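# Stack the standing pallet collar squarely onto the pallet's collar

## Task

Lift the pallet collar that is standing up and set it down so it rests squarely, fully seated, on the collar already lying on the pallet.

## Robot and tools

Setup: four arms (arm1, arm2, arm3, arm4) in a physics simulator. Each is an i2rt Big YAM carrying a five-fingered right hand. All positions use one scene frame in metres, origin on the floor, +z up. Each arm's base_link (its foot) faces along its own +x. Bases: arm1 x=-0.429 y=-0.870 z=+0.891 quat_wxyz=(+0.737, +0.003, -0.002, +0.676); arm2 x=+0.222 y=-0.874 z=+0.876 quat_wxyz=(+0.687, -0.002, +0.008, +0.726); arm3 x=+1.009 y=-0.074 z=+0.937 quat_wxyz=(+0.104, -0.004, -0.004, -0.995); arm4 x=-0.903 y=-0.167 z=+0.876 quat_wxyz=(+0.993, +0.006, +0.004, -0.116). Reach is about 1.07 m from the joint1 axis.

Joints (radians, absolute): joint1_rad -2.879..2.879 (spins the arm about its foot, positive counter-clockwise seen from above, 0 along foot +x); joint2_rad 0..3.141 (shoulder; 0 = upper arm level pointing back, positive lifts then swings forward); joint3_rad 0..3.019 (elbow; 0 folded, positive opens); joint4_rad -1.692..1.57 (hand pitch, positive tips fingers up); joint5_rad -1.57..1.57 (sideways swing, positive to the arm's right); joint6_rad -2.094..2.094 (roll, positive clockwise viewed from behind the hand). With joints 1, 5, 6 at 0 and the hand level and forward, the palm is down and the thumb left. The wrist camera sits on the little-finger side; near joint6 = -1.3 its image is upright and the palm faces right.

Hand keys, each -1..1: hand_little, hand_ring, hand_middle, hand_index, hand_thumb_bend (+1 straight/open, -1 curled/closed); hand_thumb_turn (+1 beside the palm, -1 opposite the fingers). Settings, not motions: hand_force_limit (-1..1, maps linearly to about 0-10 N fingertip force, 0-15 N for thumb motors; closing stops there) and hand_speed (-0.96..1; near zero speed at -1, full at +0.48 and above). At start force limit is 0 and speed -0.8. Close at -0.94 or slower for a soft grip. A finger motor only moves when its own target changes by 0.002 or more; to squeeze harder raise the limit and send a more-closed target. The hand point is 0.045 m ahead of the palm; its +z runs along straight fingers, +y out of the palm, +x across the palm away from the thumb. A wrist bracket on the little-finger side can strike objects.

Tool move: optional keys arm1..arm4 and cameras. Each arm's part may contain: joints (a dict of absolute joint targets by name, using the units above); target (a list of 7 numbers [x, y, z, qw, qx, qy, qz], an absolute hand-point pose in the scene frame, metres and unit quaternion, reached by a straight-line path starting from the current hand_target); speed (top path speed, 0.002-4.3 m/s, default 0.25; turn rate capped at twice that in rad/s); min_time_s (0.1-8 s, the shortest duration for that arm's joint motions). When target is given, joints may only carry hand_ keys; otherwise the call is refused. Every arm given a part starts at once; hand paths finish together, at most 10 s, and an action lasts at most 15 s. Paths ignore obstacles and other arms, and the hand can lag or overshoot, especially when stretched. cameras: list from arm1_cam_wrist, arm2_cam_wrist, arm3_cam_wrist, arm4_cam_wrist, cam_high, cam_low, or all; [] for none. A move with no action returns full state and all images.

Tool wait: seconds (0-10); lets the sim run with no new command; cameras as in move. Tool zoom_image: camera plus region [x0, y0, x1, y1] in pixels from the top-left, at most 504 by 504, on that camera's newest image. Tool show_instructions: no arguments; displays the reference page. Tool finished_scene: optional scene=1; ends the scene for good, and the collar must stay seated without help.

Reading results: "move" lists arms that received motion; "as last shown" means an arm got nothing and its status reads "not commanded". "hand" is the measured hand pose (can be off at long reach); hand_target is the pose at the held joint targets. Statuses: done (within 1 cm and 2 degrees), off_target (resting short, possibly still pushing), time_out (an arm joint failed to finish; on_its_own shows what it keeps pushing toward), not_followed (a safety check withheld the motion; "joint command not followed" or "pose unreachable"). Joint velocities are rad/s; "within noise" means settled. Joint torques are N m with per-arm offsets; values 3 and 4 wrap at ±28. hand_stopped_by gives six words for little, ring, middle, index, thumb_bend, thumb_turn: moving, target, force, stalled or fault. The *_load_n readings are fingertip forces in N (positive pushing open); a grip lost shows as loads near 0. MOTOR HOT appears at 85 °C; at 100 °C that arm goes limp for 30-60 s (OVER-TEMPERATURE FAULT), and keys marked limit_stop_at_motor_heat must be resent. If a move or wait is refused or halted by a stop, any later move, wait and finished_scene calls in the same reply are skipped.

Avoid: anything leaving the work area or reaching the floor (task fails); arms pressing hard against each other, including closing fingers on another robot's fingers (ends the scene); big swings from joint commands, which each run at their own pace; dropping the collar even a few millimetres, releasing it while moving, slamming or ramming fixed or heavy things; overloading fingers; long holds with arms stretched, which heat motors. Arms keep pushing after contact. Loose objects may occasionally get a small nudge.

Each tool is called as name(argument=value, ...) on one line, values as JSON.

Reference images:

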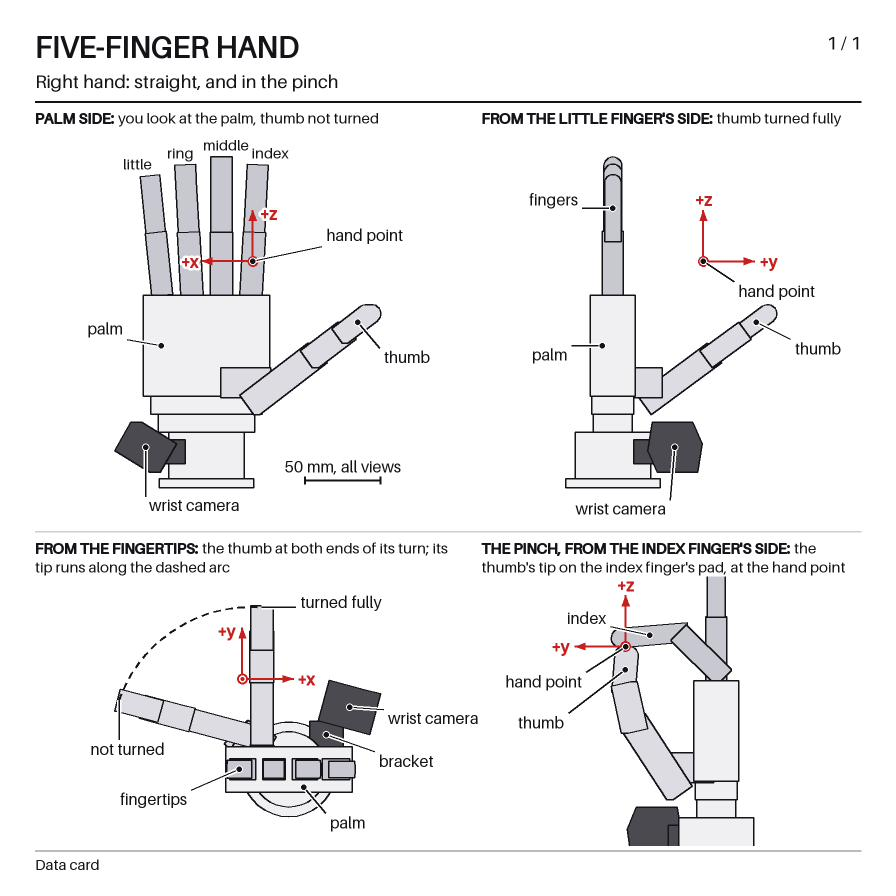

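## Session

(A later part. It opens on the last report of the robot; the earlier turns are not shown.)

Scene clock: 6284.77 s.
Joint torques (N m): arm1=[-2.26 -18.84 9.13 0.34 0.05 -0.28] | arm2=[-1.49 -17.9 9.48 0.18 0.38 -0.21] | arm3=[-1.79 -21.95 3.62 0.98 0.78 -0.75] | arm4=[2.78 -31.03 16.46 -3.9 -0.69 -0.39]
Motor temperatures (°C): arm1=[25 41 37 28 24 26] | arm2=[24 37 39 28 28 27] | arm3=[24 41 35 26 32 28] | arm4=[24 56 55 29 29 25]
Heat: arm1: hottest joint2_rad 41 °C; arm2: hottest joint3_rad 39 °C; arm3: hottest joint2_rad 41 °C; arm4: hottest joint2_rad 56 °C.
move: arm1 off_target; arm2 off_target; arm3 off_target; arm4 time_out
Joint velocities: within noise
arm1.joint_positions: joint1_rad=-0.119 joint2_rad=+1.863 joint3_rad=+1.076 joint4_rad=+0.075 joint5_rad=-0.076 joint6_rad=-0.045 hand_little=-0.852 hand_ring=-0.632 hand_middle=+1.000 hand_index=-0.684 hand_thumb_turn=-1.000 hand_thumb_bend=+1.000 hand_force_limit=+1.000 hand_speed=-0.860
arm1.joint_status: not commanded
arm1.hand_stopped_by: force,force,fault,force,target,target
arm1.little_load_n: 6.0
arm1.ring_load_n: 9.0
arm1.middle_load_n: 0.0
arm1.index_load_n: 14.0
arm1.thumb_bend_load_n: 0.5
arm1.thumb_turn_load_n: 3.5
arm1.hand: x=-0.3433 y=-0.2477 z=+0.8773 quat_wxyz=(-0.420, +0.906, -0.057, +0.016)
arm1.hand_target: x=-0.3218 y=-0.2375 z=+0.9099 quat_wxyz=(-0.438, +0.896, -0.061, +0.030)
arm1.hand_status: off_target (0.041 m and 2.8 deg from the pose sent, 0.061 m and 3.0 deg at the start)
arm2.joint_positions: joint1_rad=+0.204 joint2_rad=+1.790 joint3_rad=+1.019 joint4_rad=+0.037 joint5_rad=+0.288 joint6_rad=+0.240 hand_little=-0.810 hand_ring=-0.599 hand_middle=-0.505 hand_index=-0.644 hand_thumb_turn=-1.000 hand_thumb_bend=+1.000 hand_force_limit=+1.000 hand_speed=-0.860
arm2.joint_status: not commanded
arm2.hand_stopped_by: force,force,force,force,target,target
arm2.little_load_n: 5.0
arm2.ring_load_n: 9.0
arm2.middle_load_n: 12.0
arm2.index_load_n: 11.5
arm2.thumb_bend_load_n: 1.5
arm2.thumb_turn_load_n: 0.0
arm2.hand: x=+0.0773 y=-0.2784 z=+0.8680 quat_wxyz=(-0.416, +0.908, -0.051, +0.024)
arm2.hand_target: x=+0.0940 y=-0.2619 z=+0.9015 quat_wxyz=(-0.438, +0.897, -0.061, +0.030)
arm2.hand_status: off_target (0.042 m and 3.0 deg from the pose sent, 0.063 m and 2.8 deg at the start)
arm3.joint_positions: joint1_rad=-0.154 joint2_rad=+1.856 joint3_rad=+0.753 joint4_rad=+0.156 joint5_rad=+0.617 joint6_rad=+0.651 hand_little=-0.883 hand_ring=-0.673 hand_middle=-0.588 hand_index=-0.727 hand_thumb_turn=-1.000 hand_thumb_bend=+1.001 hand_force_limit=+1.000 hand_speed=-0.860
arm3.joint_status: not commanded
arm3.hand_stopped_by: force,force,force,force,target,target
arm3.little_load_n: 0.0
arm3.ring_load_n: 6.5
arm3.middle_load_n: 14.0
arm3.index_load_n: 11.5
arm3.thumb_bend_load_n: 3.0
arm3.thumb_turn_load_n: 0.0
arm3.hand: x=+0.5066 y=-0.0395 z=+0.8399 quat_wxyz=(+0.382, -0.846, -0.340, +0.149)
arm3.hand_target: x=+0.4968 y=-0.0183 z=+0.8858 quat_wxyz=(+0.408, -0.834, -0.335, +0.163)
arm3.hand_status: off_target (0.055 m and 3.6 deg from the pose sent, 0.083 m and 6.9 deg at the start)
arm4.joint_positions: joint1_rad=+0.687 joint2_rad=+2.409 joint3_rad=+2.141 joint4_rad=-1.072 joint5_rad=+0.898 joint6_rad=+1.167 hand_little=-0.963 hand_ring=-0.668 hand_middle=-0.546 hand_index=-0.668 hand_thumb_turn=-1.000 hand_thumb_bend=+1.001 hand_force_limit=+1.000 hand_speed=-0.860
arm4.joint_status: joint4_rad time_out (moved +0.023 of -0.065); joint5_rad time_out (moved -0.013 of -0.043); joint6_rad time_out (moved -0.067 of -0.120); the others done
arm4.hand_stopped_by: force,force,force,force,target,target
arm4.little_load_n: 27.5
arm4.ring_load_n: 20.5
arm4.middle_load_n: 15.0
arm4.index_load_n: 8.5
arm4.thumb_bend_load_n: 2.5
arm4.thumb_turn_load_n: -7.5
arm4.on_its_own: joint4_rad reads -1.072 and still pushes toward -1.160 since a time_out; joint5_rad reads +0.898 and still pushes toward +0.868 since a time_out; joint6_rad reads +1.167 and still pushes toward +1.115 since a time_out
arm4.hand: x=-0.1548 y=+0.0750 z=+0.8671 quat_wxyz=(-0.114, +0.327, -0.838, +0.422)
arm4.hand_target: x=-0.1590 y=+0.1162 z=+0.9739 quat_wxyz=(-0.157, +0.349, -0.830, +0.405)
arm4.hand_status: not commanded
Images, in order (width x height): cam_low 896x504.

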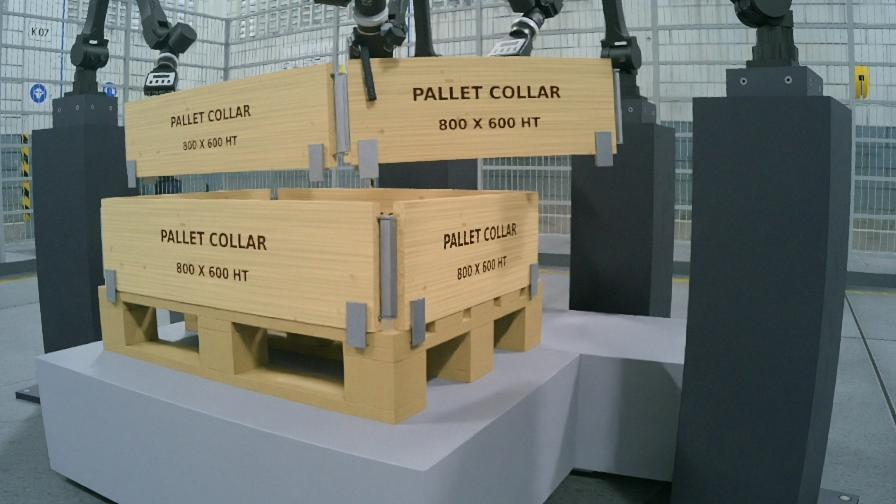

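move(arm1={"target":[-0.2822,-0.2376,0.904,0.4376,-0.8970,0.0545,-0.0266],"speed":0.035}, arm2={"target":[0.134,-0.2564,0.898,0.4376,-0.8970,0.0545,-0.0266],"speed":0.035}, arm3={"target":[0.4880,0.024,0.896,0.3965,-0.8129,-0.3834,0.1869],"speed":0.035}, arm4={"joints":{"joint1_rad":0.785,"joint2_rad":2.304,"joint3_rad":2.198,"joint4_rad":-0.91,"joint5_rad":0.838,"joint6_rad":1.0},"min_time_s":1.5}, cameras=["cam_low"])

Scene clock: 6315.83 s.
Joint torques (N m): arm1=[-1.67 -19.14 8.65 0.2 -0.22 -0.16] | arm2=[-0.79 -17.49 8.32 0.87 0.17 -0.03] | arm3=[-1.26 -21.25 5.35 1.52 0.35 -0.53] | arm4=[3.84 -32.09 14.5 0.18 -1.05 -0.04]
Motor temperatures (°C): arm1=[25 42 40 27 24 26] | arm2=[24 40 39 28 28 27] | arm3=[24 41 35 26 31 28] | arm4=[24 62 60 29 29 25]
Heat: arm1: hottest joint2_rad 42 °C; arm2: hottest joint2_rad 40 °C; arm3: hottest joint2_rad 41 °C; arm4: hottest joint2_rad 62 °C.
move: arm1 off_target; arm2 off_target; arm3 off_target; arm4 time_out
Joint velocities: within noise
arm1.joint_positions: joint1_rad=-0.200 joint2_rad=+1.901 joint3_rad=+1.114 joint4_rad=+0.074 joint5_rad=-0.138 joint6_rad=-0.116 hand_little=-0.852 hand_ring=-0.632 hand_middle=+1.000 hand_index=-0.684 hand_thumb_turn=-1.000 hand_thumb_bend=+1.000 hand_force_limit=+1.000 hand_speed=-0.860
arm1.joint_status: not commanded
arm1.hand_stopped_by: force,force,fault,force,target,target
arm1.little_load_n: 7.5
arm1.ring_load_n: 8.0
arm1.middle_load_n: 0.0
arm1.index_load_n: 14.0
arm1.thumb_bend_load_n: 0.0
arm1.thumb_turn_load_n: 2.0
arm1.hand: x=-0.2972 y=-0.2453 z=+0.8706 quat_wxyz=(-0.422, +0.905, -0.049, +0.020)
arm1.hand_target: x=-0.2824 y=-0.2380 z=+0.9035 quat_wxyz=(-0.438, +0.897, -0.055, +0.027)
arm1.hand_status: off_target (0.037 m and 2.2 deg from the pose sent, 0.068 m and 2.6 deg at the start)
arm2.joint_positions: joint1_rad=+0.109 joint2_rad=+1.788 joint3_rad=+1.019 joint4_rad=+0.049 joint5_rad=+0.215 joint6_rad=+0.159 hand_little=-0.810 hand_ring=-0.599 hand_middle=-0.505 hand_index=-0.644 hand_thumb_turn=-1.000 hand_thumb_bend=+1.000 hand_force_limit=+1.000 hand_speed=-0.860
arm2.joint_status: not commanded
arm2.hand_stopped_by: force,force,force,force,target,target
arm2.little_load_n: 4.5
arm2.ring_load_n: 8.5
arm2.middle_load_n: 12.0
arm2.index_load_n: 11.5
arm2.thumb_bend_load_n: 2.0
arm2.thumb_turn_load_n: 0.5
arm2.hand: x=+0.1243 y=-0.2690 z=+0.8681 quat_wxyz=(-0.415, +0.909, -0.043, +0.027)
arm2.hand_target: x=+0.1339 y=-0.2568 z=+0.8976 quat_wxyz=(-0.438, +0.897, -0.054, +0.027)
arm2.hand_status: off_target (0.034 m and 3.2 deg from the pose sent, 0.068 m and 2.8 deg at the start)
arm3.joint_positions: joint1_rad=-0.292 joint2_rad=+1.839 joint3_rad=+0.724 joint4_rad=+0.245 joint5_rad=+0.455 joint6_rad=+0.423 hand_little=-0.883 hand_ring=-0.673 hand_middle=-0.588 hand_index=-0.727 hand_thumb_turn=-1.000 hand_thumb_bend=+1.001 hand_force_limit=+1.000 hand_speed=-0.860
arm3.joint_status: not commanded
arm3.hand_stopped_by: force,force,force,force,target,target
arm3.little_load_n: 0.0
arm3.ring_load_n: 9.0
arm3.middle_load_n: 15.0
arm3.index_load_n: 10.0
arm3.thumb_bend_load_n: 4.0
arm3.thumb_turn_load_n: -1.0
arm3.hand: x=+0.5143 y=+0.0045 z=+0.8394 quat_wxyz=(+0.364, -0.829, -0.396, +0.155)
arm3.hand_target: x=+0.4890 y=+0.0240 z=+0.8933 quat_wxyz=(+0.398, -0.813, -0.382, +0.186)
arm3.hand_status: off_target (0.065 m and 5.7 deg from the pose sent, 0.087 m and 7.8 deg at the start)
arm4.joint_positions: joint1_rad=+0.731 joint2_rad=+2.425 joint3_rad=+2.141 joint4_rad=-0.911 joint5_rad=+0.876 joint6_rad=+1.013 hand_little=-0.963 hand_ring=-0.668 hand_middle=-0.546 hand_index=-0.668 hand_thumb_turn=-1.000 hand_thumb_bend=+1.001 hand_force_limit=+1.000 hand_speed=-0.860
arm4.joint_status: joint1_rad time_out (moved +0.045 of +0.098); joint5_rad time_out (moved -0.022 of -0.060); the others done
arm4.hand_stopped_by: force,force,force,force,target,target
arm4.little_load_n: 14.5
arm4.ring_load_n: 16.5
arm4.middle_load_n: 15.0
arm4.index_load_n: 11.0
arm4.thumb_bend_load_n: 2.5
arm4.thumb_turn_load_n: -3.5
arm4.on_its_own: joint1_rad reads +0.731 and still pushes toward +0.785 since a time_out; joint5_rad reads +0.876 and still pushes toward +0.838 since a time_out
arm4.hand: x=-0.1446 y=+0.1243 z=+0.8622 quat_wxyz=(-0.157, +0.380, -0.812, +0.415)
arm4.hand_target: x=-0.1398 y=+0.1837 z=+0.9833 quat_wxyz=(-0.247, +0.373, -0.806, +0.387)
arm4.hand_status: not commanded
Images, in order (width x height): cam_low 896x504.

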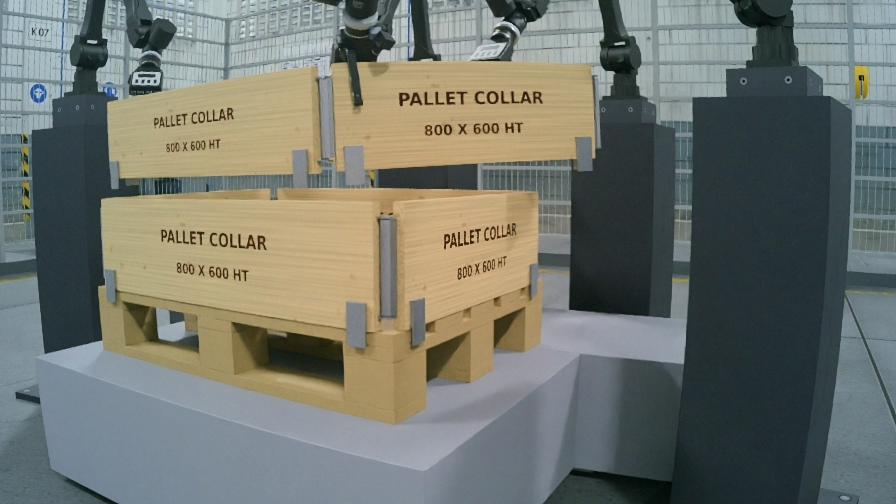

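move(arm1={"target":[-0.2428,-0.2384,0.902,0.4378,-0.8975,0.0470,-0.0229],"speed":0.035}, arm2={"target":[0.174,-0.2516,0.896,0.4378,-0.8975,0.0470,-0.0229],"speed":0.035}, arm3={"target":[0.4720,0.060,0.898,0.3844,-0.7879,-0.4323,0.2107],"speed":0.035}, arm4={"joints":{"joint1_rad":0.835,"joint2_rad":2.256,"joint3_rad":2.110,"joint4_rad":-0.79,"joint5_rad":0.79,"joint6_rad":0.885},"min_time_s":1.5}, cameras=["cam_low"])

Scene clock: 6341.40 s.
Joint torques (N m): arm1=[-1.79 -20.07 9.11 0.32 -0.38 -0.09] | arm2=[-1.32 -17.2 8.47 1.11 -0.14 0.11] | arm3=[-0.97 -19.72 8.18 0.95 0.14 -0.43] | arm4=[5.07 -35.31 12.44 -0.64 -1.82 0.01]
Motor temperatures (°C): arm1=[25 43 40 27 24 26] | arm2=[24 40 38 28 28 27] | arm3=[24 43 36 26 30 28] | arm4=[24 74 58 29 30 25]
Heat: arm1: hottest joint2_rad 43 °C; arm2: hottest joint2_rad 40 °C; arm3: hottest joint2_rad 43 °C; arm4: hottest joint2_rad 74 °C.
move: arm1 off_target; arm2 off_target; arm3 off_target; arm4 time_out
Joint velocities: within noise
arm1.joint_positions: joint1_rad=-0.271 joint2_rad=+1.934 joint3_rad=+1.151 joint4_rad=+0.049 joint5_rad=-0.205 joint6_rad=-0.179 hand_little=-0.852 hand_ring=-0.632 hand_middle=+1.000 hand_index=-0.684 hand_thumb_turn=-1.000 hand_thumb_bend=+1.000 hand_force_limit=+1.000 hand_speed=-0.860
arm1.joint_status: not commanded
arm1.hand_stopped_by: force,force,fault,force,target,target
arm1.little_load_n: 5.5
arm1.ring_load_n: 7.0
arm1.middle_load_n: 0.0
arm1.index_load_n: 15.5
arm1.thumb_bend_load_n: 0.5
arm1.thumb_turn_load_n: 1.5
arm1.hand: x=-0.2603 y=-0.2491 z=+0.8627 quat_wxyz=(-0.417, +0.908, -0.040, +0.016)
arm1.hand_target: x=-0.2431 y=-0.2390 z=+0.9016 quat_wxyz=(-0.438, +0.897, -0.047, +0.023)
arm1.hand_status: off_target (0.044 m and 2.9 deg from the pose sent, 0.063 m and 2.0 deg at the start)
arm2.joint_positions: joint1_rad=+0.031 joint2_rad=+1.788 joint3_rad=+1.017 joint4_rad=+0.059 joint5_rad=+0.144 joint6_rad=+0.084 hand_little=-0.810 hand_ring=-0.599 hand_middle=-0.505 hand_index=-0.644 hand_thumb_turn=-1.000 hand_thumb_bend=+1.000 hand_force_limit=+1.000 hand_speed=-0.860
arm2.joint_status: not commanded
arm2.hand_stopped_by: force,force,force,force,target,target
arm2.little_load_n: 1.0
arm2.ring_load_n: 6.0
arm2.middle_load_n: 12.0
arm2.index_load_n: 12.5
arm2.thumb_bend_load_n: 2.0
arm2.thumb_turn_load_n: 5.5
arm2.hand: x=+0.1624 y=-0.2656 z=+0.8668 quat_wxyz=(-0.413, +0.910, -0.030, +0.026)
arm2.hand_target: x=+0.1741 y=-0.2521 z=+0.8958 quat_wxyz=(-0.438, +0.898, -0.047, +0.023)
arm2.hand_status: off_target (0.034 m and 3.7 deg from the pose sent, 0.059 m and 3.0 deg at the start)
arm3.joint_positions: joint1_rad=-0.410 joint2_rad=+1.839 joint3_rad=+0.726 joint4_rad=+0.301 joint5_rad=+0.281 joint6_rad=+0.248 hand_little=-0.883 hand_ring=-0.673 hand_middle=-0.588 hand_index=-0.727 hand_thumb_turn=-1.000 hand_thumb_bend=+1.001 hand_force_limit=+1.000 hand_speed=-0.860
arm3.joint_status: not commanded
arm3.hand_stopped_by: force,force,force,force,target,target
arm3.little_load_n: 0.0
arm3.ring_load_n: 7.0
arm3.middle_load_n: 14.5
arm3.index_load_n: 11.5
arm3.thumb_bend_load_n: 4.0
arm3.thumb_turn_load_n: 1.0
arm3.hand: x=+0.5132 y=+0.0372 z=+0.8412 quat_wxyz=(+0.345, -0.807, -0.444, +0.180)
arm3.hand_target: x=+0.4749 y=+0.0595 z=+0.8982 quat_wxyz=(+0.386, -0.788, -0.431, +0.210)
arm3.hand_status: off_target (0.074 m and 6.3 deg from the pose sent, 0.091 m and 9.3 deg at the start)
arm4.joint_positions: joint1_rad=+0.764 joint2_rad=+2.415 joint3_rad=+2.075 joint4_rad=-0.771 joint5_rad=+0.845 joint6_rad=+0.897 hand_little=-0.963 hand_ring=-0.668 hand_middle=-0.546 hand_index=-0.668 hand_thumb_turn=-1.000 hand_thumb_bend=+1.001 hand_force_limit=+1.000 hand_speed=-0.860
arm4.joint_status: joint1_rad time_out (moved +0.032 of +0.104); joint2_rad time_out (moved -0.010 of -0.169); joint5_rad time_out (moved -0.031 of -0.086); the others done
arm4.hand_stopped_by: force,force,force,force,target,target
arm4.little_load_n: 12.5
arm4.ring_load_n: 16.5
arm4.middle_load_n: 15.5
arm4.index_load_n: 12.0
arm4.thumb_bend_load_n: 3.0
arm4.thumb_turn_load_n: -0.5
arm4.on_its_own: joint1_rad reads +0.764 and still pushes toward +0.835 since a time_out; joint2_rad reads +2.415 and still pushes toward +2.256 since a time_out; joint5_rad reads +0.845 and still pushes toward +0.790 since a time_out
arm4.hand: x=-0.1528 y=+0.1556 z=+0.8477 quat_wxyz=(-0.179, +0.426, -0.788, +0.407)
arm4.hand_target: x=-0.1633 y=+0.2276 z=+0.9863 quat_wxyz=(-0.273, +0.430, -0.777, +0.371)
arm4.hand_status: not commanded
Images, in order (width x height): cam_low 896x504.

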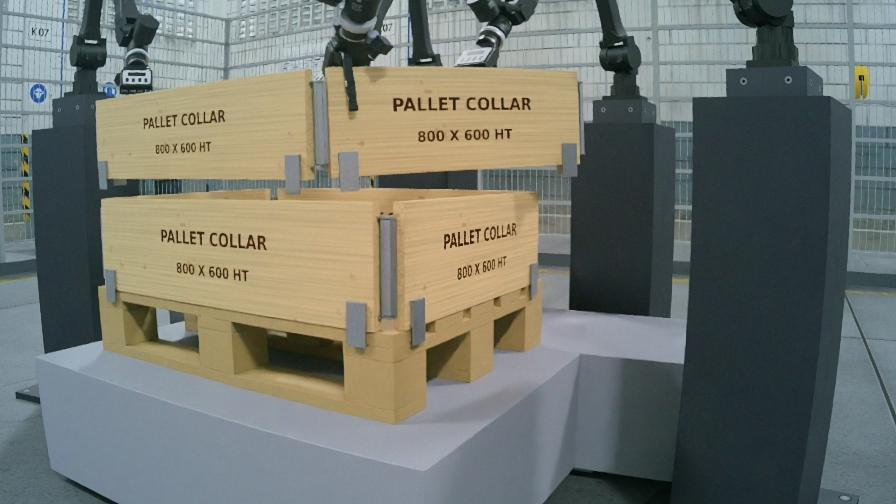

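move(arm1={"target":[-0.2580,-0.2680,0.855,0.4378,-0.8975,0.0470,-0.0229],"speed":0.05}, arm2={"target":[0.1640,-0.284,0.852,0.4378,-0.8975,0.0470,-0.0229],"speed":0.05}, arm3={"target":[0.4980,0.018,0.858,0.3844,-0.7879,-0.4323,0.2107],"speed":0.05}, arm4={"target":[-0.153,0.150,0.890,-0.210,0.431,-0.782,0.390],"speed":0.05})

move(arm1={"target":[-0.2600,-0.2720,0.805,0.4378,-0.8975,0.0470,-0.0229],"speed":0.05}, arm2={"target":[0.1620,-0.287,0.805,0.4378,-0.8975,0.0470,-0.0229],"speed":0.05}, arm3={"target":[0.5040,0.010,0.800,0.3844,-0.7879,-0.4323,0.2107],"speed":0.05}, arm4={"target":[-0.153,0.140,0.805,-0.210,0.431,-0.782,0.390],"speed":0.05}, cameras=["cam_low","cam_high"])

zoom_image(camera="cam_high", region=[320, 120, 600, 380])

Scene clock: 6393.20 s.
Joint torques (N m): arm1=[-0.56 -18.67 5.7 1.81 -0.25 0.15] | arm2=[0.38 -14.92 6.86 1.2 0.11 0.33] | arm3=[0.38 -18.26 3.36 2.17 0.56 -0.15] | arm4=[-0.15 -28.63 11.74 -2.43 -0.72 -0.04]
Motor temperatures (°C): arm1=[25 45 39 27 24 26] | arm2=[24 39 36 28 27 27] | arm3=[24 44 40 26 29 28] | arm4=[24 87 52 28 34 24]
Heat: arm1: hottest joint2_rad 45 °C; arm2: hottest joint2_rad 39 °C; arm3: hottest joint2_rad 44 °C; arm4: hottest joint2_rad 87 °C. Fold robot arm4 in close to its base, or ease its load, before you think long.
move: arm1 off_target; arm2 off_target; arm3 off_target; arm4 off_target
MOTOR HOT: the motor of arm4's joint2_rad now reports 87 °C; the controller stops that arm at 100 °C. To cool a motor, set the load down, stop pushing, or move to a pose that needs little force.
Joint velocities: within noise
arm1.joint_positions: joint1_rad=-0.282 joint2_rad=+1.954 joint3_rad=+1.056 joint4_rad=+0.166 joint5_rad=-0.206 joint6_rad=-0.203 hand_little=-0.852 hand_ring=-0.632 hand_middle=+1.000 hand_index=-0.684 hand_thumb_turn=-1.000 hand_thumb_bend=+1.000 hand_force_limit=+1.000 hand_speed=-0.860
arm1.joint_status: not commanded
arm1.hand_stopped_by: force,force,fault,force,target,target
arm1.little_load_n: 4.0
arm1.ring_load_n: 7.5
arm1.middle_load_n: 0.0
arm1.index_load_n: 14.0
arm1.thumb_bend_load_n: 1.0
arm1.thumb_turn_load_n: 0.0
arm1.hand: x=-0.2614 y=-0.2755 z=+0.8288 quat_wxyz=(-0.418, +0.908, -0.033, +0.023)
arm1.hand_target: x=-0.2580 y=-0.2681 z=+0.8545 quat_wxyz=(-0.438, +0.898, -0.047, +0.023)
arm1.hand_status: off_target (0.027 m and 3.0 deg from the pose sent, 0.020 m and 2.9 deg at the start)
arm2.joint_positions: joint1_rad=+0.036 joint2_rad=+1.798 joint3_rad=+0.905 joint4_rad=+0.205 joint5_rad=+0.155 joint6_rad=+0.079 hand_little=-0.811 hand_ring=-0.599 hand_middle=-0.505 hand_index=-0.644 hand_thumb_turn=-1.000 hand_thumb_bend=+1.000 hand_force_limit=+1.000 hand_speed=-0.860
arm2.joint_status: not commanded
arm2.hand_stopped_by: force,force,force,force,target,target
arm2.little_load_n: 0.0
arm2.ring_load_n: 5.0
arm2.middle_load_n: 11.0
arm2.index_load_n: 13.5
arm2.thumb_bend_load_n: 1.5
arm2.thumb_turn_load_n: 7.5
arm2.hand: x=+0.1637 y=-0.2919 z=+0.8380 quat_wxyz=(-0.424, +0.905, -0.029, +0.030)
arm2.hand_target: x=+0.1640 y=-0.2842 z=+0.8519 quat_wxyz=(-0.438, +0.898, -0.047, +0.023)
arm2.hand_status: off_target (0.016 m and 2.9 deg from the pose sent, 0.024 m and 3.7 deg at the start)
arm3.joint_positions: joint1_rad=-0.342 joint2_rad=+1.887 joint3_rad=+0.695 joint4_rad=+0.410 joint5_rad=+0.333 joint6_rad=+0.279 hand_little=-0.883 hand_ring=-0.673 hand_middle=-0.588 hand_index=-0.727 hand_thumb_turn=-1.000 hand_thumb_bend=+1.001 hand_force_limit=+1.000 hand_speed=-0.860
arm3.joint_status: not commanded
arm3.hand_stopped_by: force,force,force,force,target,target
arm3.little_load_n: 0.0
arm3.ring_load_n: 5.5
arm3.middle_load_n: 15.0
arm3.index_load_n: 15.0
arm3.thumb_bend_load_n: 2.0
arm3.thumb_turn_load_n: 3.0
arm3.hand: x=+0.5109 y=+0.0117 z=+0.8268 quat_wxyz=(+0.361, -0.798, -0.443, +0.192)
arm3.hand_target: x=+0.4980 y=+0.0179 z=+0.8568 quat_wxyz=(+0.384, -0.788, -0.432, +0.211)
arm3.hand_status: off_target (0.034 m and 3.8 deg from the pose sent, 0.030 m and 6.3 deg at the start)
arm4.joint_positions: joint1_rad=+0.731 joint2_rad=+2.384 joint3_rad=+1.937 joint4_rad=-0.608 joint5_rad=+0.824 joint6_rad=+0.846 hand_little=-0.964 hand_ring=-0.668 hand_middle=-0.546 hand_index=-0.668 hand_thumb_turn=-1.000 hand_thumb_bend=+1.001 hand_force_limit=+1.000 hand_speed=-0.860
arm4.joint_status: not commanded
arm4.hand_stopped_by: force,force,force,force,target,target
arm4.little_load_n: 11.5
arm4.ring_load_n: 16.0
arm4.middle_load_n: 15.0
arm4.index_load_n: 12.5
arm4.thumb_bend_load_n: 2.5
arm4.thumb_turn_load_n: 0.0
arm4.hand: x=-0.1542 y=+0.1285 z=+0.8227 quat_wxyz=(-0.189, +0.425, -0.787, +0.405)
arm4.hand_target: x=-0.1530 y=+0.1492 z=+0.8878 quat_wxyz=(-0.212, +0.433, -0.784, +0.392)
arm4.hand_status: off_target (0.071 m and 3.1 deg from the pose sent, 0.043 m and 4.1 deg at the start; pose on its path clipped on 52 of 91 steps)
pictures: none

Scene clock: 6395.40 s.
Joint torques (N m): arm1=[0.09 -15.68 5.72 2.54 0.03 0.11] | arm2=[0.56 -13.33 6.27 1.39 0.2 0.31] | arm3=[0.38 -13.51 3.34 2.81 0.21 -0.12] | arm4=[0.32 -23.65 8.14 0.81 -0.91 0.06]
Motor temperatures (°C): arm1=[25 45 39 27 24 26] | arm2=[24 39 36 28 27 27] | arm3=[24 43 40 26 29 28] | arm4=[24 86 52 28 34 24]
Heat: arm1: hottest joint2_rad 45 °C; arm2: hottest joint2_rad 39 °C; arm3: hottest joint2_rad 43 °C; arm4: hottest joint2_rad 86 °C. Fold robot arm4 in close to its base, or ease its load, before you think long.
move: arm1 done; arm2 done; arm3 off_target; arm4 off_target
MOTOR HOT: still on. The motor of arm4's joint2_rad now reports 86 °C.
Joint velocities: within noise
arm1.joint_positions: joint1_rad=-0.285 joint2_rad=+2.011 joint3_rad=+1.027 joint4_rad=+0.272 joint5_rad=-0.213 joint6_rad=-0.195 hand_little=-0.852 hand_ring=-0.632 hand_middle=+1.000 hand_index=-0.684 hand_thumb_turn=-1.000 hand_thumb_bend=+1.000 hand_force_limit=+1.000 hand_speed=-0.860
arm1.joint_status: not commanded
arm1.hand_stopped_by: force,force,fault,force,target,target
arm1.little_load_n: 6.0
arm1.ring_load_n: 9.0
arm1.middle_load_n: 0.0
arm1.index_load_n: 12.0
arm1.thumb_bend_load_n: 1.0
arm1.thumb_turn_load_n: -0.5
arm1.hand: x=-0.2624 y=-0.2789 z=+0.8011 quat_wxyz=(-0.427, +0.903, -0.036, +0.022)
arm1.hand_target: x=-0.2600 y=-0.2722 z=+0.8050 quat_wxyz=(-0.438, +0.898, -0.047, +0.023)
arm1.hand_status: done (0.008 m and 1.9 deg from the pose sent, 0.024 m and 3.0 deg at the start)
arm2.joint_positions: joint1_rad=+0.038 joint2_rad=+1.883 joint3_rad=+0.882 joint4_rad=+0.329 joint5_rad=+0.156 joint6_rad=+0.085 hand_little=-0.810 hand_ring=-0.599 hand_middle=-0.505 hand_index=-0.644 hand_thumb_turn=-1.000 hand_thumb_bend=+1.000 hand_force_limit=+1.000 hand_speed=-0.860
arm2.joint_status: not commanded
arm2.hand_stopped_by: force,force,force,force,target,target
arm2.little_load_n: 1.5
arm2.ring_load_n: 6.0
arm2.middle_load_n: 10.5
arm2.index_load_n: 12.0
arm2.thumb_bend_load_n: 1.5
arm2.thumb_turn_load_n: 3.0
arm2.hand: x=+0.1621 y=-0.2927 z=+0.8032 quat_wxyz=(-0.432, +0.901, -0.032, +0.028)
arm2.hand_target: x=+0.1621 y=-0.2870 z=+0.8052 quat_wxyz=(-0.438, +0.898, -0.047, +0.023)
arm2.hand_status: done (0.006 m and 2.0 deg from the pose sent, 0.033 m and 2.9 deg at the start)
arm3.joint_positions: joint1_rad=-0.326 joint2_rad=+1.998 joint3_rad=+0.676 joint4_rad=+0.570 joint5_rad=+0.354 joint6_rad=+0.288 hand_little=-0.883 hand_ring=-0.673 hand_middle=-0.588 hand_index=-0.727 hand_thumb_turn=-1.000 hand_thumb_bend=+1.001 hand_force_limit=+1.000 hand_speed=-0.860
arm3.joint_status: not commanded
arm3.hand_stopped_by: force,force,force,force,target,target
arm3.little_load_n: 0.0
arm3.ring_load_n: 3.5
arm3.middle_load_n: 13.0
arm3.index_load_n: 15.0
arm3.thumb_bend_load_n: 1.5
arm3.thumb_turn_load_n: 4.5
arm3.hand: x=+0.5136 y=+0.0064 z=+0.7947 quat_wxyz=(+0.374, -0.794, -0.436, +0.201)
arm3.hand_target: x=+0.5043 y=+0.0099 z=+0.8001 quat_wxyz=(+0.384, -0.788, -0.432, +0.210)
arm3.hand_status: off_target (0.012 m and 1.8 deg from the pose sent, 0.028 m and 3.8 deg at the start)
arm4.joint_positions: joint1_rad=+0.719 joint2_rad=+2.412 joint3_rad=+1.908 joint4_rad=-0.521 joint5_rad=+0.822 joint6_rad=+0.824 hand_little=-0.964 hand_ring=-0.669 hand_middle=-0.546 hand_index=-0.668 hand_thumb_turn=-1.000 hand_thumb_bend=+1.000 hand_force_limit=+1.000 hand_speed=-0.860
arm4.joint_status: not commanded
arm4.hand_stopped_by: force,force,force,force,target,target
arm4.little_load_n: 4.5
arm4.ring_load_n: 8.0
arm4.middle_load_n: 9.5
arm4.index_load_n: 12.0
arm4.thumb_bend_load_n: 1.0
arm4.thumb_turn_load_n: 0.0
arm4.hand: x=-0.1499 y=+0.1207 z=+0.7966 quat_wxyz=(-0.195, +0.422, -0.786, +0.407)
arm4.hand_target: x=-0.1533 y=+0.1397 z=+0.8049 quat_wxyz=(-0.210, +0.432, -0.785, +0.391)
arm4.hand_status: off_target (0.021 m and 2.8 deg from the pose sent, 0.021 m and 3.1 deg at the start)
pictures: cam_high, cam_low
Images, in order (width x height): cam_high 896x504, cam_low 896x504.

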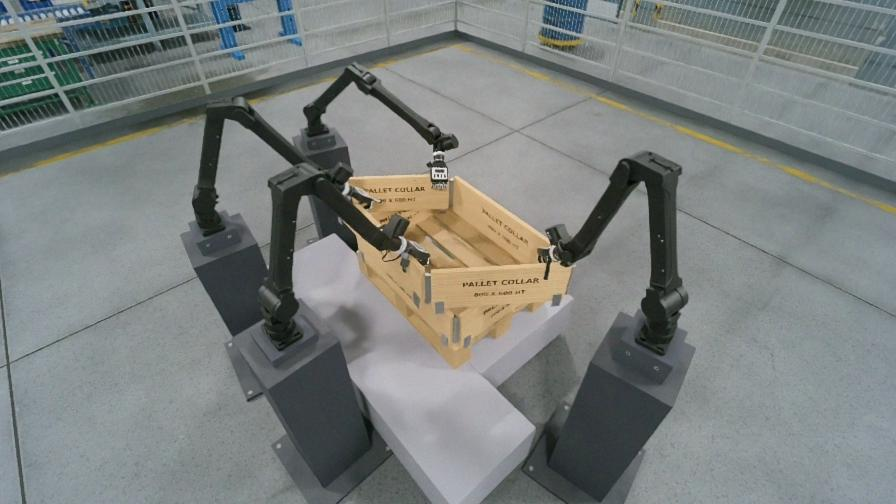

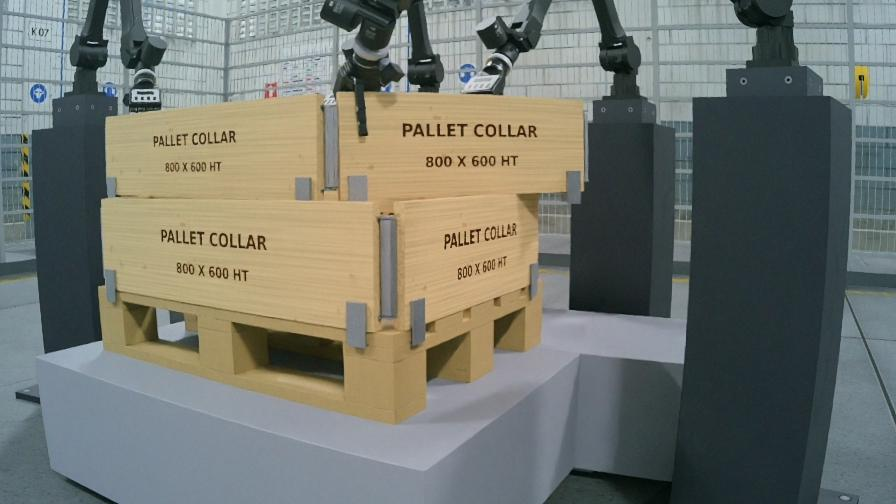

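Scaled by 1.800.

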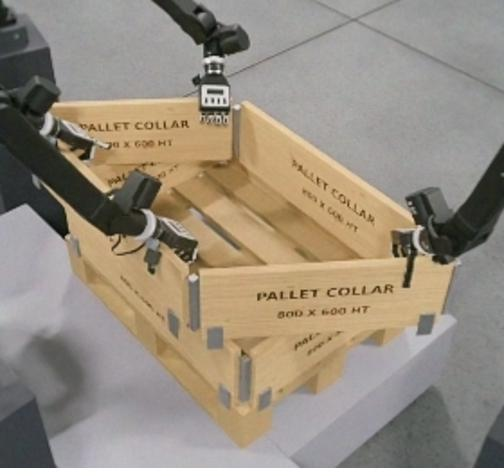

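move(arm4={"joints":{"hand_speed":-0.6,"hand_index":0,"hand_middle":0,"hand_ring":0,"hand_little":0},"target":[-0.150,0.122,0.81,-0.195,0.422,-0.786,0.400],"speed":0.05}, arm1={"target":[-0.2620,-0.2760,0.795,0.4378,-0.8975,0.0470,-0.0229],"speed":0.05}, arm3={"target":[0.510,0.008,0.792,0.3844,-0.7879,-0.4323,0.2107],"speed":0.05})

move(arm4={"target":[-0.170,0.130,0.95,-0.195,0.422,-0.786,0.400],"speed":0.15})

move(arm4={"joints":{"joint2_rad":1.7,"joint3_rad":1.4,"joint4_rad":0.0},"min_time_s":3})

zoom_image(camera="cam_high", region=[400, 180, 580, 340])

Scene clock: 6419.37 s.
Joint torques (N m): arm1=[0.21 -13.45 5.37 2.55 0.13 0.1] | arm2=[0.5 -13.57 6.37 1.17 0.22 0.29] | arm3=[0.44 -12.51 2.89 2.71 0.23 -0.1] | arm4=[-0.97 -23.82 9.11 0.02 0.73 0.2]
Motor temperatures (°C): arm1=[25 45 37 28 24 26] | arm2=[24 39 35 28 27 27] | arm3=[24 41 38 27 29 28] | arm4=[24 75 49 28 32 24]
Heat: arm1: hottest joint2_rad 45 °C; arm2: hottest joint2_rad 39 °C; arm3: hottest joint2_rad 41 °C; arm4: hottest joint2_rad 75 °C.
move: arm1 done; arm3 done; arm4 off_target
MOTOR HOT: cleared for the motors of arm4.
Joint velocities: arm1=[-0.005 -0.005 -0.022 -0.007 0.022 0.154] | arm2=[within noise] | arm3=[within noise] | arm4=[within noise]
arm1.joint_positions: joint1_rad=-0.286 joint2_rad=+2.015 joint3_rad=+1.016 joint4_rad=+0.301 joint5_rad=-0.214 joint6_rad=-0.192 hand_little=-0.852 hand_ring=-0.632 hand_middle=+1.000 hand_index=-0.684 hand_thumb_turn=-1.000 hand_thumb_bend=+1.000 hand_force_limit=+1.000 hand_speed=-0.860
arm1.joint_status: not commanded
arm1.hand_stopped_by: force,force,fault,force,target,target
arm1.little_load_n: 7.0
arm1.ring_load_n: 8.0
arm1.middle_load_n: 0.0
arm1.index_load_n: 12.0
arm1.thumb_bend_load_n: 1.0
arm1.thumb_turn_load_n: -1.5
arm1.hand: x=-0.2626 y=-0.2791 z=+0.7996 quat_wxyz=(-0.434, +0.900, -0.036, +0.023)
arm1.hand_target: x=-0.2620 y=-0.2762 z=+0.7951 quat_wxyz=(-0.438, +0.898, -0.047, +0.023)
arm1.hand_status: done (0.006 m and 1.3 deg from the pose sent, 0.007 m and 1.9 deg at the start)
arm2: as last shown
arm2.joint_positions: joint1_rad=+0.038 joint2_rad=+1.888 joint3_rad=+0.880 joint4_rad=+0.336 joint5_rad=+0.155 joint6_rad=+0.086 hand_little=-0.810 hand_ring=-0.599 hand_middle=-0.505 hand_index=-0.644 hand_thumb_turn=-1.000 hand_thumb_bend=+1.000 hand_force_limit=+1.000 hand_speed=-0.860
arm2.little_load_n: 2.0
arm2.middle_load_n: 11.0
arm2.thumb_bend_load_n: 2.0
arm2.thumb_turn_load_n: 3.5
arm2.hand: x=+0.1620 y=-0.2933 z=+0.8008 quat_wxyz=(-0.431, +0.901, -0.032, +0.027)
arm2.hand_target: x=+0.1621 y=-0.2871 z=+0.8051 quat_wxyz=(-0.438, +0.898, -0.047, +0.023)
arm3.joint_positions: joint1_rad=-0.324 joint2_rad=+2.008 joint3_rad=+0.668 joint4_rad=+0.608 joint5_rad=+0.356 joint6_rad=+0.288 hand_little=-0.883 hand_ring=-0.673 hand_middle=-0.588 hand_index=-0.727 hand_thumb_turn=-1.000 hand_thumb_bend=+1.001 hand_force_limit=+1.000 hand_speed=-0.860
arm3.joint_status: not commanded
arm3.hand_stopped_by: force,force,force,force,target,target
arm3.little_load_n: 0.5
arm3.ring_load_n: 2.0
arm3.middle_load_n: 11.5
arm3.index_load_n: 16.0
arm3.thumb_bend_load_n: 1.5
arm3.thumb_turn_load_n: 4.5
arm3.hand: x=+0.5127 y=+0.0058 z=+0.7942 quat_wxyz=(+0.379, -0.791, -0.433, +0.208)
arm3.hand_target: x=+0.5100 y=+0.0080 z=+0.7922 quat_wxyz=(+0.384, -0.788, -0.432, +0.211)
arm3.hand_status: done (0.004 m and 0.8 deg from the pose sent, 0.005 m and 1.8 deg at the start)
arm4.joint_positions: joint1_rad=+0.719 joint2_rad=+2.407 joint3_rad=+1.908 joint4_rad=-0.543 joint5_rad=+0.807 joint6_rad=+0.819 hand_little=+0.000 hand_ring=+0.000 hand_middle=+0.000 hand_index=+0.000 hand_thumb_turn=-1.000 hand_thumb_bend=+1.000 hand_force_limit=+1.000 hand_speed=-0.600
arm4.joint_status: all done
arm4.hand_stopped_by: target,target,target,target,target,target
arm4.little_load_n: 0.0
arm4.ring_load_n: 0.0
arm4.middle_load_n: 0.0
arm4.index_load_n: 0.0
arm4.thumb_bend_load_n: 0.0
arm4.thumb_turn_load_n: 0.0
arm4.hand: x=-0.1543 y=+0.1214 z=+0.7966 quat_wxyz=(-0.188, +0.431, -0.786, +0.401)
arm4.hand_target: x=-0.1501 y=+0.1218 z=+0.8098 quat_wxyz=(-0.196, +0.423, -0.788, +0.401)
arm4.hand_status: off_target (0.014 m and 1.3 deg from the pose sent, 0.013 m and 0.8 deg at the start)
pictures: none

Scene clock: 6421.03 s.
Joint torques (N m): arm1=[-0.15 -14.04 5.3 2.47 0.12 0.07] | arm2=[0.44 -13.63 6.34 1.14 0.22 0.28] | arm3=[0.5 -12.45 2.92 2.71 0.23 -0.11] | arm4=[-0.26 -22.89 13.65 -0.01 0.77 0.26]
Motor temperatures (°C): arm1=[25 45 37 28 24 26] | arm2=[24 39 35 28 27 27] | arm3=[24 41 38 27 29 28] | arm4=[24 75 49 28 32 24]
Heat: arm1: hottest joint2_rad 45 °C; arm2: hottest joint2_rad 39 °C; arm3: hottest joint2_rad 41 °C; arm4: hottest joint2_rad 75 °C.
move: arm4 off_target
Joint velocities: within noise
arm1, arm2, arm3: as last shown
arm2.ring_load_n: 6.5
arm2.thumb_turn_load_n: 3.0
arm3.little_load_n: 0.0
arm4.joint_positions: joint1_rad=+0.733 joint2_rad=+2.216 joint3_rad=+1.911 joint4_rad=-0.800 joint5_rad=+0.820 joint6_rad=+0.847 hand_little=+0.000 hand_ring=+0.000 hand_middle=+0.000 hand_index=+0.000 hand_thumb_turn=-1.000 hand_thumb_bend=+1.000 hand_force_limit=+1.000 hand_speed=-0.600
arm4.joint_status: not commanded
arm4.hand_stopped_by: target,target,target,target,target,target
arm4.little_load_n: 0.0
arm4.ring_load_n: 0.0
arm4.middle_load_n: 0.0
arm4.index_load_n: 0.0
arm4.thumb_bend_load_n: 0.0
arm4.thumb_turn_load_n: 0.0
arm4.hand: x=-0.1821 y=+0.1144 z=+0.9184 quat_wxyz=(-0.168, +0.437, -0.787, +0.402)
arm4.hand_target: x=-0.1714 y=+0.1295 z=+0.9505 quat_wxyz=(-0.196, +0.423, -0.788, +0.401)
arm4.hand_status: off_target (0.037 m and 3.6 deg from the pose sent, 0.154 m and 1.2 deg at the start)
pictures: none

Scene clock: 6424.57 s.
Joint torques (N m): arm1=[-0.32 -14.21 5.41 2.48 0.11 0.08] | arm2=[0.44 -13.86 6.37 1.11 0.22 0.29] | arm3=[0.44 -12.45 2.89 2.71 0.23 -0.1] | arm4=[0.09 -17.08 8.94 1.72 0.37 0.26]
Motor temperatures (°C): arm1=[25 45 37 28 24 26] | arm2=[24 39 35 28 27 27] | arm3=[24 41 38 27 29 27] | arm4=[24 73 49 28 32 24]
Heat: arm1: hottest joint2_rad 45 °C; arm2: hottest joint2_rad 39 °C; arm3: hottest joint2_rad 41 °C; arm4: hottest joint2_rad 73 °C.
move: arm4 done
Joint velocities: within noise
arm1, arm2, arm3: as last shown
arm2.index_load_n: 11.5
arm2.thumb_turn_load_n: 3.5
arm3.thumb_bend_load_n: 1.0
arm4.joint_positions: joint1_rad=+0.733 joint2_rad=+1.712 joint3_rad=+1.412 joint4_rad=-0.014 joint5_rad=+0.820 joint6_rad=+0.848 hand_little=+0.000 hand_ring=+0.000 hand_middle=+0.000 hand_index=+0.000 hand_thumb_turn=-1.000 hand_thumb_bend=+1.000 hand_force_limit=+1.000 hand_speed=-0.600
arm4.joint_status: all done
arm4.hand_stopped_by: target,target,target,target,target,target
arm4.little_load_n: 0.0
arm4.ring_load_n: 0.0
arm4.middle_load_n: 0.0
arm4.index_load_n: 0.0
arm4.thumb_bend_load_n: 0.0
arm4.thumb_turn_load_n: 0.0
arm4.hand: x=-0.2010 y=+0.0999 z=+1.1641 quat_wxyz=(-0.499, +0.232, -0.746, +0.375)
arm4.hand_target: x=-0.2065 y=+0.1061 z=+1.1698 quat_wxyz=(-0.509, +0.226, -0.745, +0.368)
arm4.hand_status: not commanded
pictures: none

Scaled by 2.800.
This view is cut from an older image: the scene may have changed since it was taken.

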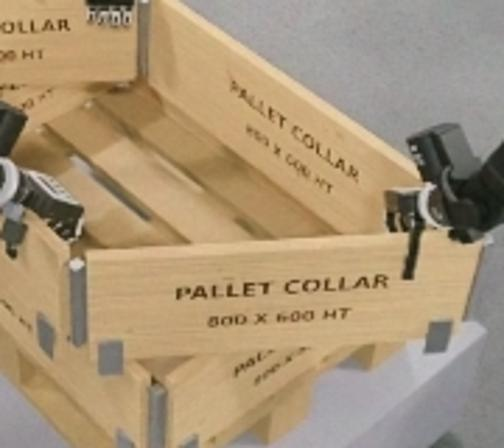

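move(arm4={"joints":{"joint2_rad":1.3,"joint3_rad":0.9,"joint4_rad":0.0},"min_time_s":2.5}, arm1={"joints":{"hand_speed":-0.5,"hand_index":0,"hand_ring":0,"hand_little":0},"target":[-0.2620,-0.2760,0.793,0.4376,-0.8971,0.0541,-0.0264],"speed":0.05}, arm2={"joints":{"hand_speed":-0.5,"hand_index":0,"hand_middle":0,"hand_ring":0,"hand_little":0},"target":[0.162,-0.290,0.793,0.4376,-0.8971,0.0541,-0.0264],"speed":0.05}, arm3={"joints":{"hand_speed":-0.5,"hand_index":0,"hand_middle":0,"hand_ring":0,"hand_little":0},"target":[0.512,0.006,0.787,0.3897,-0.7990,-0.4115,0.2006],"speed":0.05}, cameras=["arm1_cam_wrist","arm2_cam_wrist","arm3_cam_wrist"])

Scene clock: 6520.70 s.
Joint torques (N m): arm1=[0.79 -13.51 5.41 2.69 0.05 0.03] | arm2=[1.03 -11.87 6.23 2.13 0.33 0.11] | arm3=[0.67 -11.81 3.23 2.4 0.5 0.12] | arm4=[-0.38 -10.99 8.51 1.68 0.4 0.27]
Motor temperatures (°C): arm1=[25 44 35 28 24 26] | arm2=[24 38 34 28 27 27] | arm3=[24 38 35 27 29 27] | arm4=[24 55 48 29 29 24]
Heat: arm1: hottest joint2_rad 44 °C; arm2: hottest joint2_rad 38 °C; arm3: hottest joint2_rad 38 °C; arm4: hottest joint2_rad 55 °C.
move: arm1 done; arm2 done; arm3 done; arm4 done
Joint velocities: within noise
arm1.joint_positions: joint1_rad=-0.287 joint2_rad=+2.020 joint3_rad=+1.011 joint4_rad=+0.305 joint5_rad=-0.197 joint6_rad=-0.175 hand_little=+0.000 hand_ring=+0.000 hand_middle=+1.000 hand_index=+0.000 hand_thumb_turn=-1.000 hand_thumb_bend=+1.000 hand_force_limit=+1.000 hand_speed=-0.500
arm1.joint_status: all done
arm1.hand_stopped_by: target,target,fault,target,target,target
arm1.little_load_n: 0.0
arm1.ring_load_n: 0.0
arm1.middle_load_n: 0.0
arm1.index_load_n: 0.0
arm1.thumb_bend_load_n: 0.0
arm1.thumb_turn_load_n: 0.5
arm1.hand: x=-0.2613 y=-0.2824 z=+0.7951 quat_wxyz=(-0.429, +0.902, -0.048, +0.026)
arm1.hand_target: x=-0.2621 y=-0.2761 z=+0.7933 quat_wxyz=(-0.438, +0.897, -0.054, +0.026)
arm1.hand_status: done (0.007 m and 1.3 deg from the pose sent, 0.007 m and 2.2 deg at the start)
arm2.joint_positions: joint1_rad=+0.038 joint2_rad=+1.891 joint3_rad=+0.871 joint4_rad=+0.341 joint5_rad=+0.167 joint6_rad=+0.114 hand_little=+0.000 hand_ring=+0.000 hand_middle=+0.000 hand_index=+0.000 hand_thumb_turn=-1.000 hand_thumb_bend=+1.000 hand_force_limit=+1.000 hand_speed=-0.500
arm2.joint_status: all done
arm2.hand_stopped_by: target,target,target,target,target,target
arm2.little_load_n: 0.0
arm2.ring_load_n: 0.0
arm2.middle_load_n: 0.0
arm2.index_load_n: 0.0
arm2.thumb_bend_load_n: 0.5
arm2.thumb_turn_load_n: 0.0
arm2.hand: x=+0.1632 y=-0.2969 z=+0.7969 quat_wxyz=(-0.429, +0.902, -0.047, +0.027)
arm2.hand_target: x=+0.1621 y=-0.2902 z=+0.7933 quat_wxyz=(-0.437, +0.897, -0.054, +0.026)
arm2.hand_status: done (0.008 m and 1.4 deg from the pose sent, 0.008 m and 2.7 deg at the start)
arm3.joint_positions: joint1_rad=-0.306 joint2_rad=+2.014 joint3_rad=+0.665 joint4_rad=+0.608 joint5_rad=+0.403 joint6_rad=+0.319 hand_little=+0.000 hand_ring=+0.000 hand_middle=+0.000 hand_index=+0.000 hand_thumb_turn=-1.000 hand_thumb_bend=+1.000 hand_force_limit=+1.000 hand_speed=-0.500
arm3.joint_status: all done
arm3.hand_stopped_by: target,target,target,target,target,target
arm3.little_load_n: 0.0
arm3.ring_load_n: 0.0
arm3.middle_load_n: 0.0
arm3.index_load_n: 0.0
arm3.thumb_bend_load_n: 0.0
arm3.thumb_turn_load_n: 0.0
arm3.hand: x=+0.5149 y=+0.0049 z=+0.7925 quat_wxyz=(+0.388, -0.796, -0.419, +0.199)
arm3.hand_target: x=+0.5121 y=+0.0060 z=+0.7871 quat_wxyz=(+0.390, -0.799, -0.412, +0.201)
arm3.hand_status: done (0.006 m and 1.0 deg from the pose sent, 0.007 m and 3.0 deg at the start)
arm4.joint_positions: joint1_rad=+0.733 joint2_rad=+1.313 joint3_rad=+0.912 joint4_rad=-0.013 joint5_rad=+0.820 joint6_rad=+0.848 hand_little=+0.000 hand_ring=+0.000 hand_middle=+0.000 hand_index=+0.000 hand_thumb_turn=-1.000 hand_thumb_bend=+1.000 hand_force_limit=+1.000 hand_speed=-0.600
arm4.joint_status: all done
arm4.hand_stopped_by: target,target,target,target,target,target
arm4.little_load_n: 0.0
arm4.ring_load_n: 0.0
arm4.middle_load_n: 0.0
arm4.index_load_n: 0.0
arm4.thumb_bend_load_n: 0.0
arm4.thumb_turn_load_n: 0.0
arm4.hand: x=-0.3551 y=+0.0165 z=+1.1230 quat_wxyz=(-0.461, +0.260, -0.758, +0.382)
arm4.hand_target: x=-0.3597 y=+0.0210 z=+1.1266 quat_wxyz=(-0.470, +0.255, -0.757, +0.376)
arm4.hand_status: not commanded
Images, in order (width x height): arm1_cam_wrist 672x504, arm2_cam_wrist 672x504, arm3_cam_wrist 672x504.

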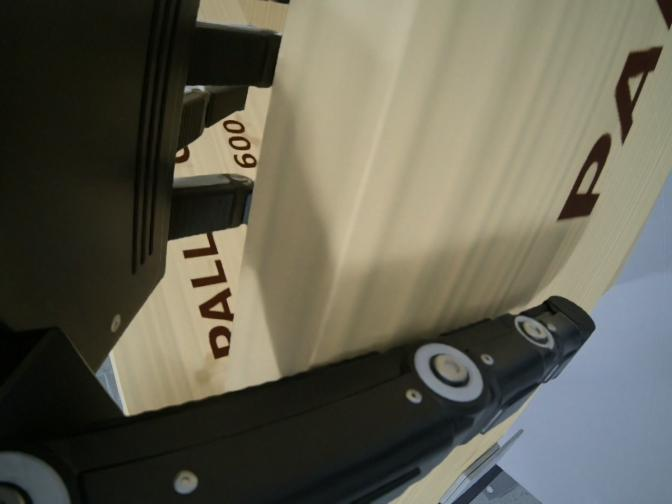

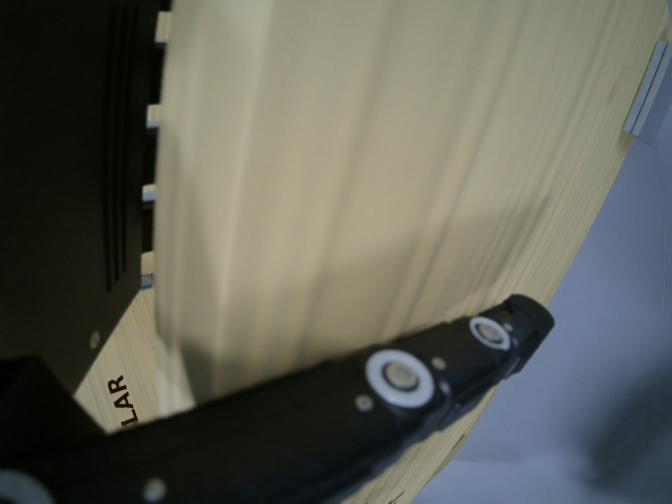

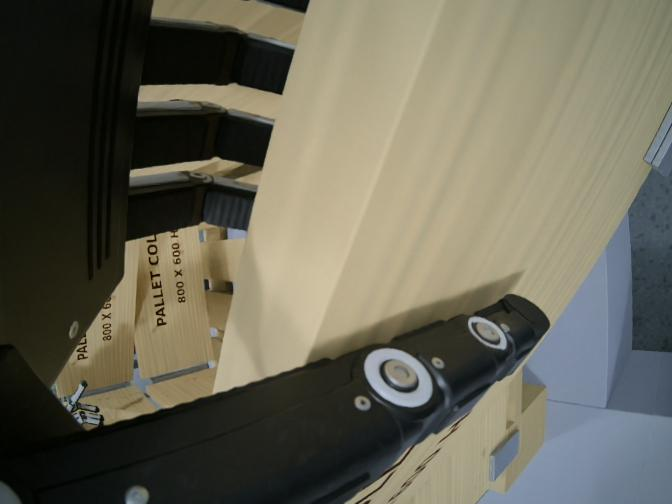

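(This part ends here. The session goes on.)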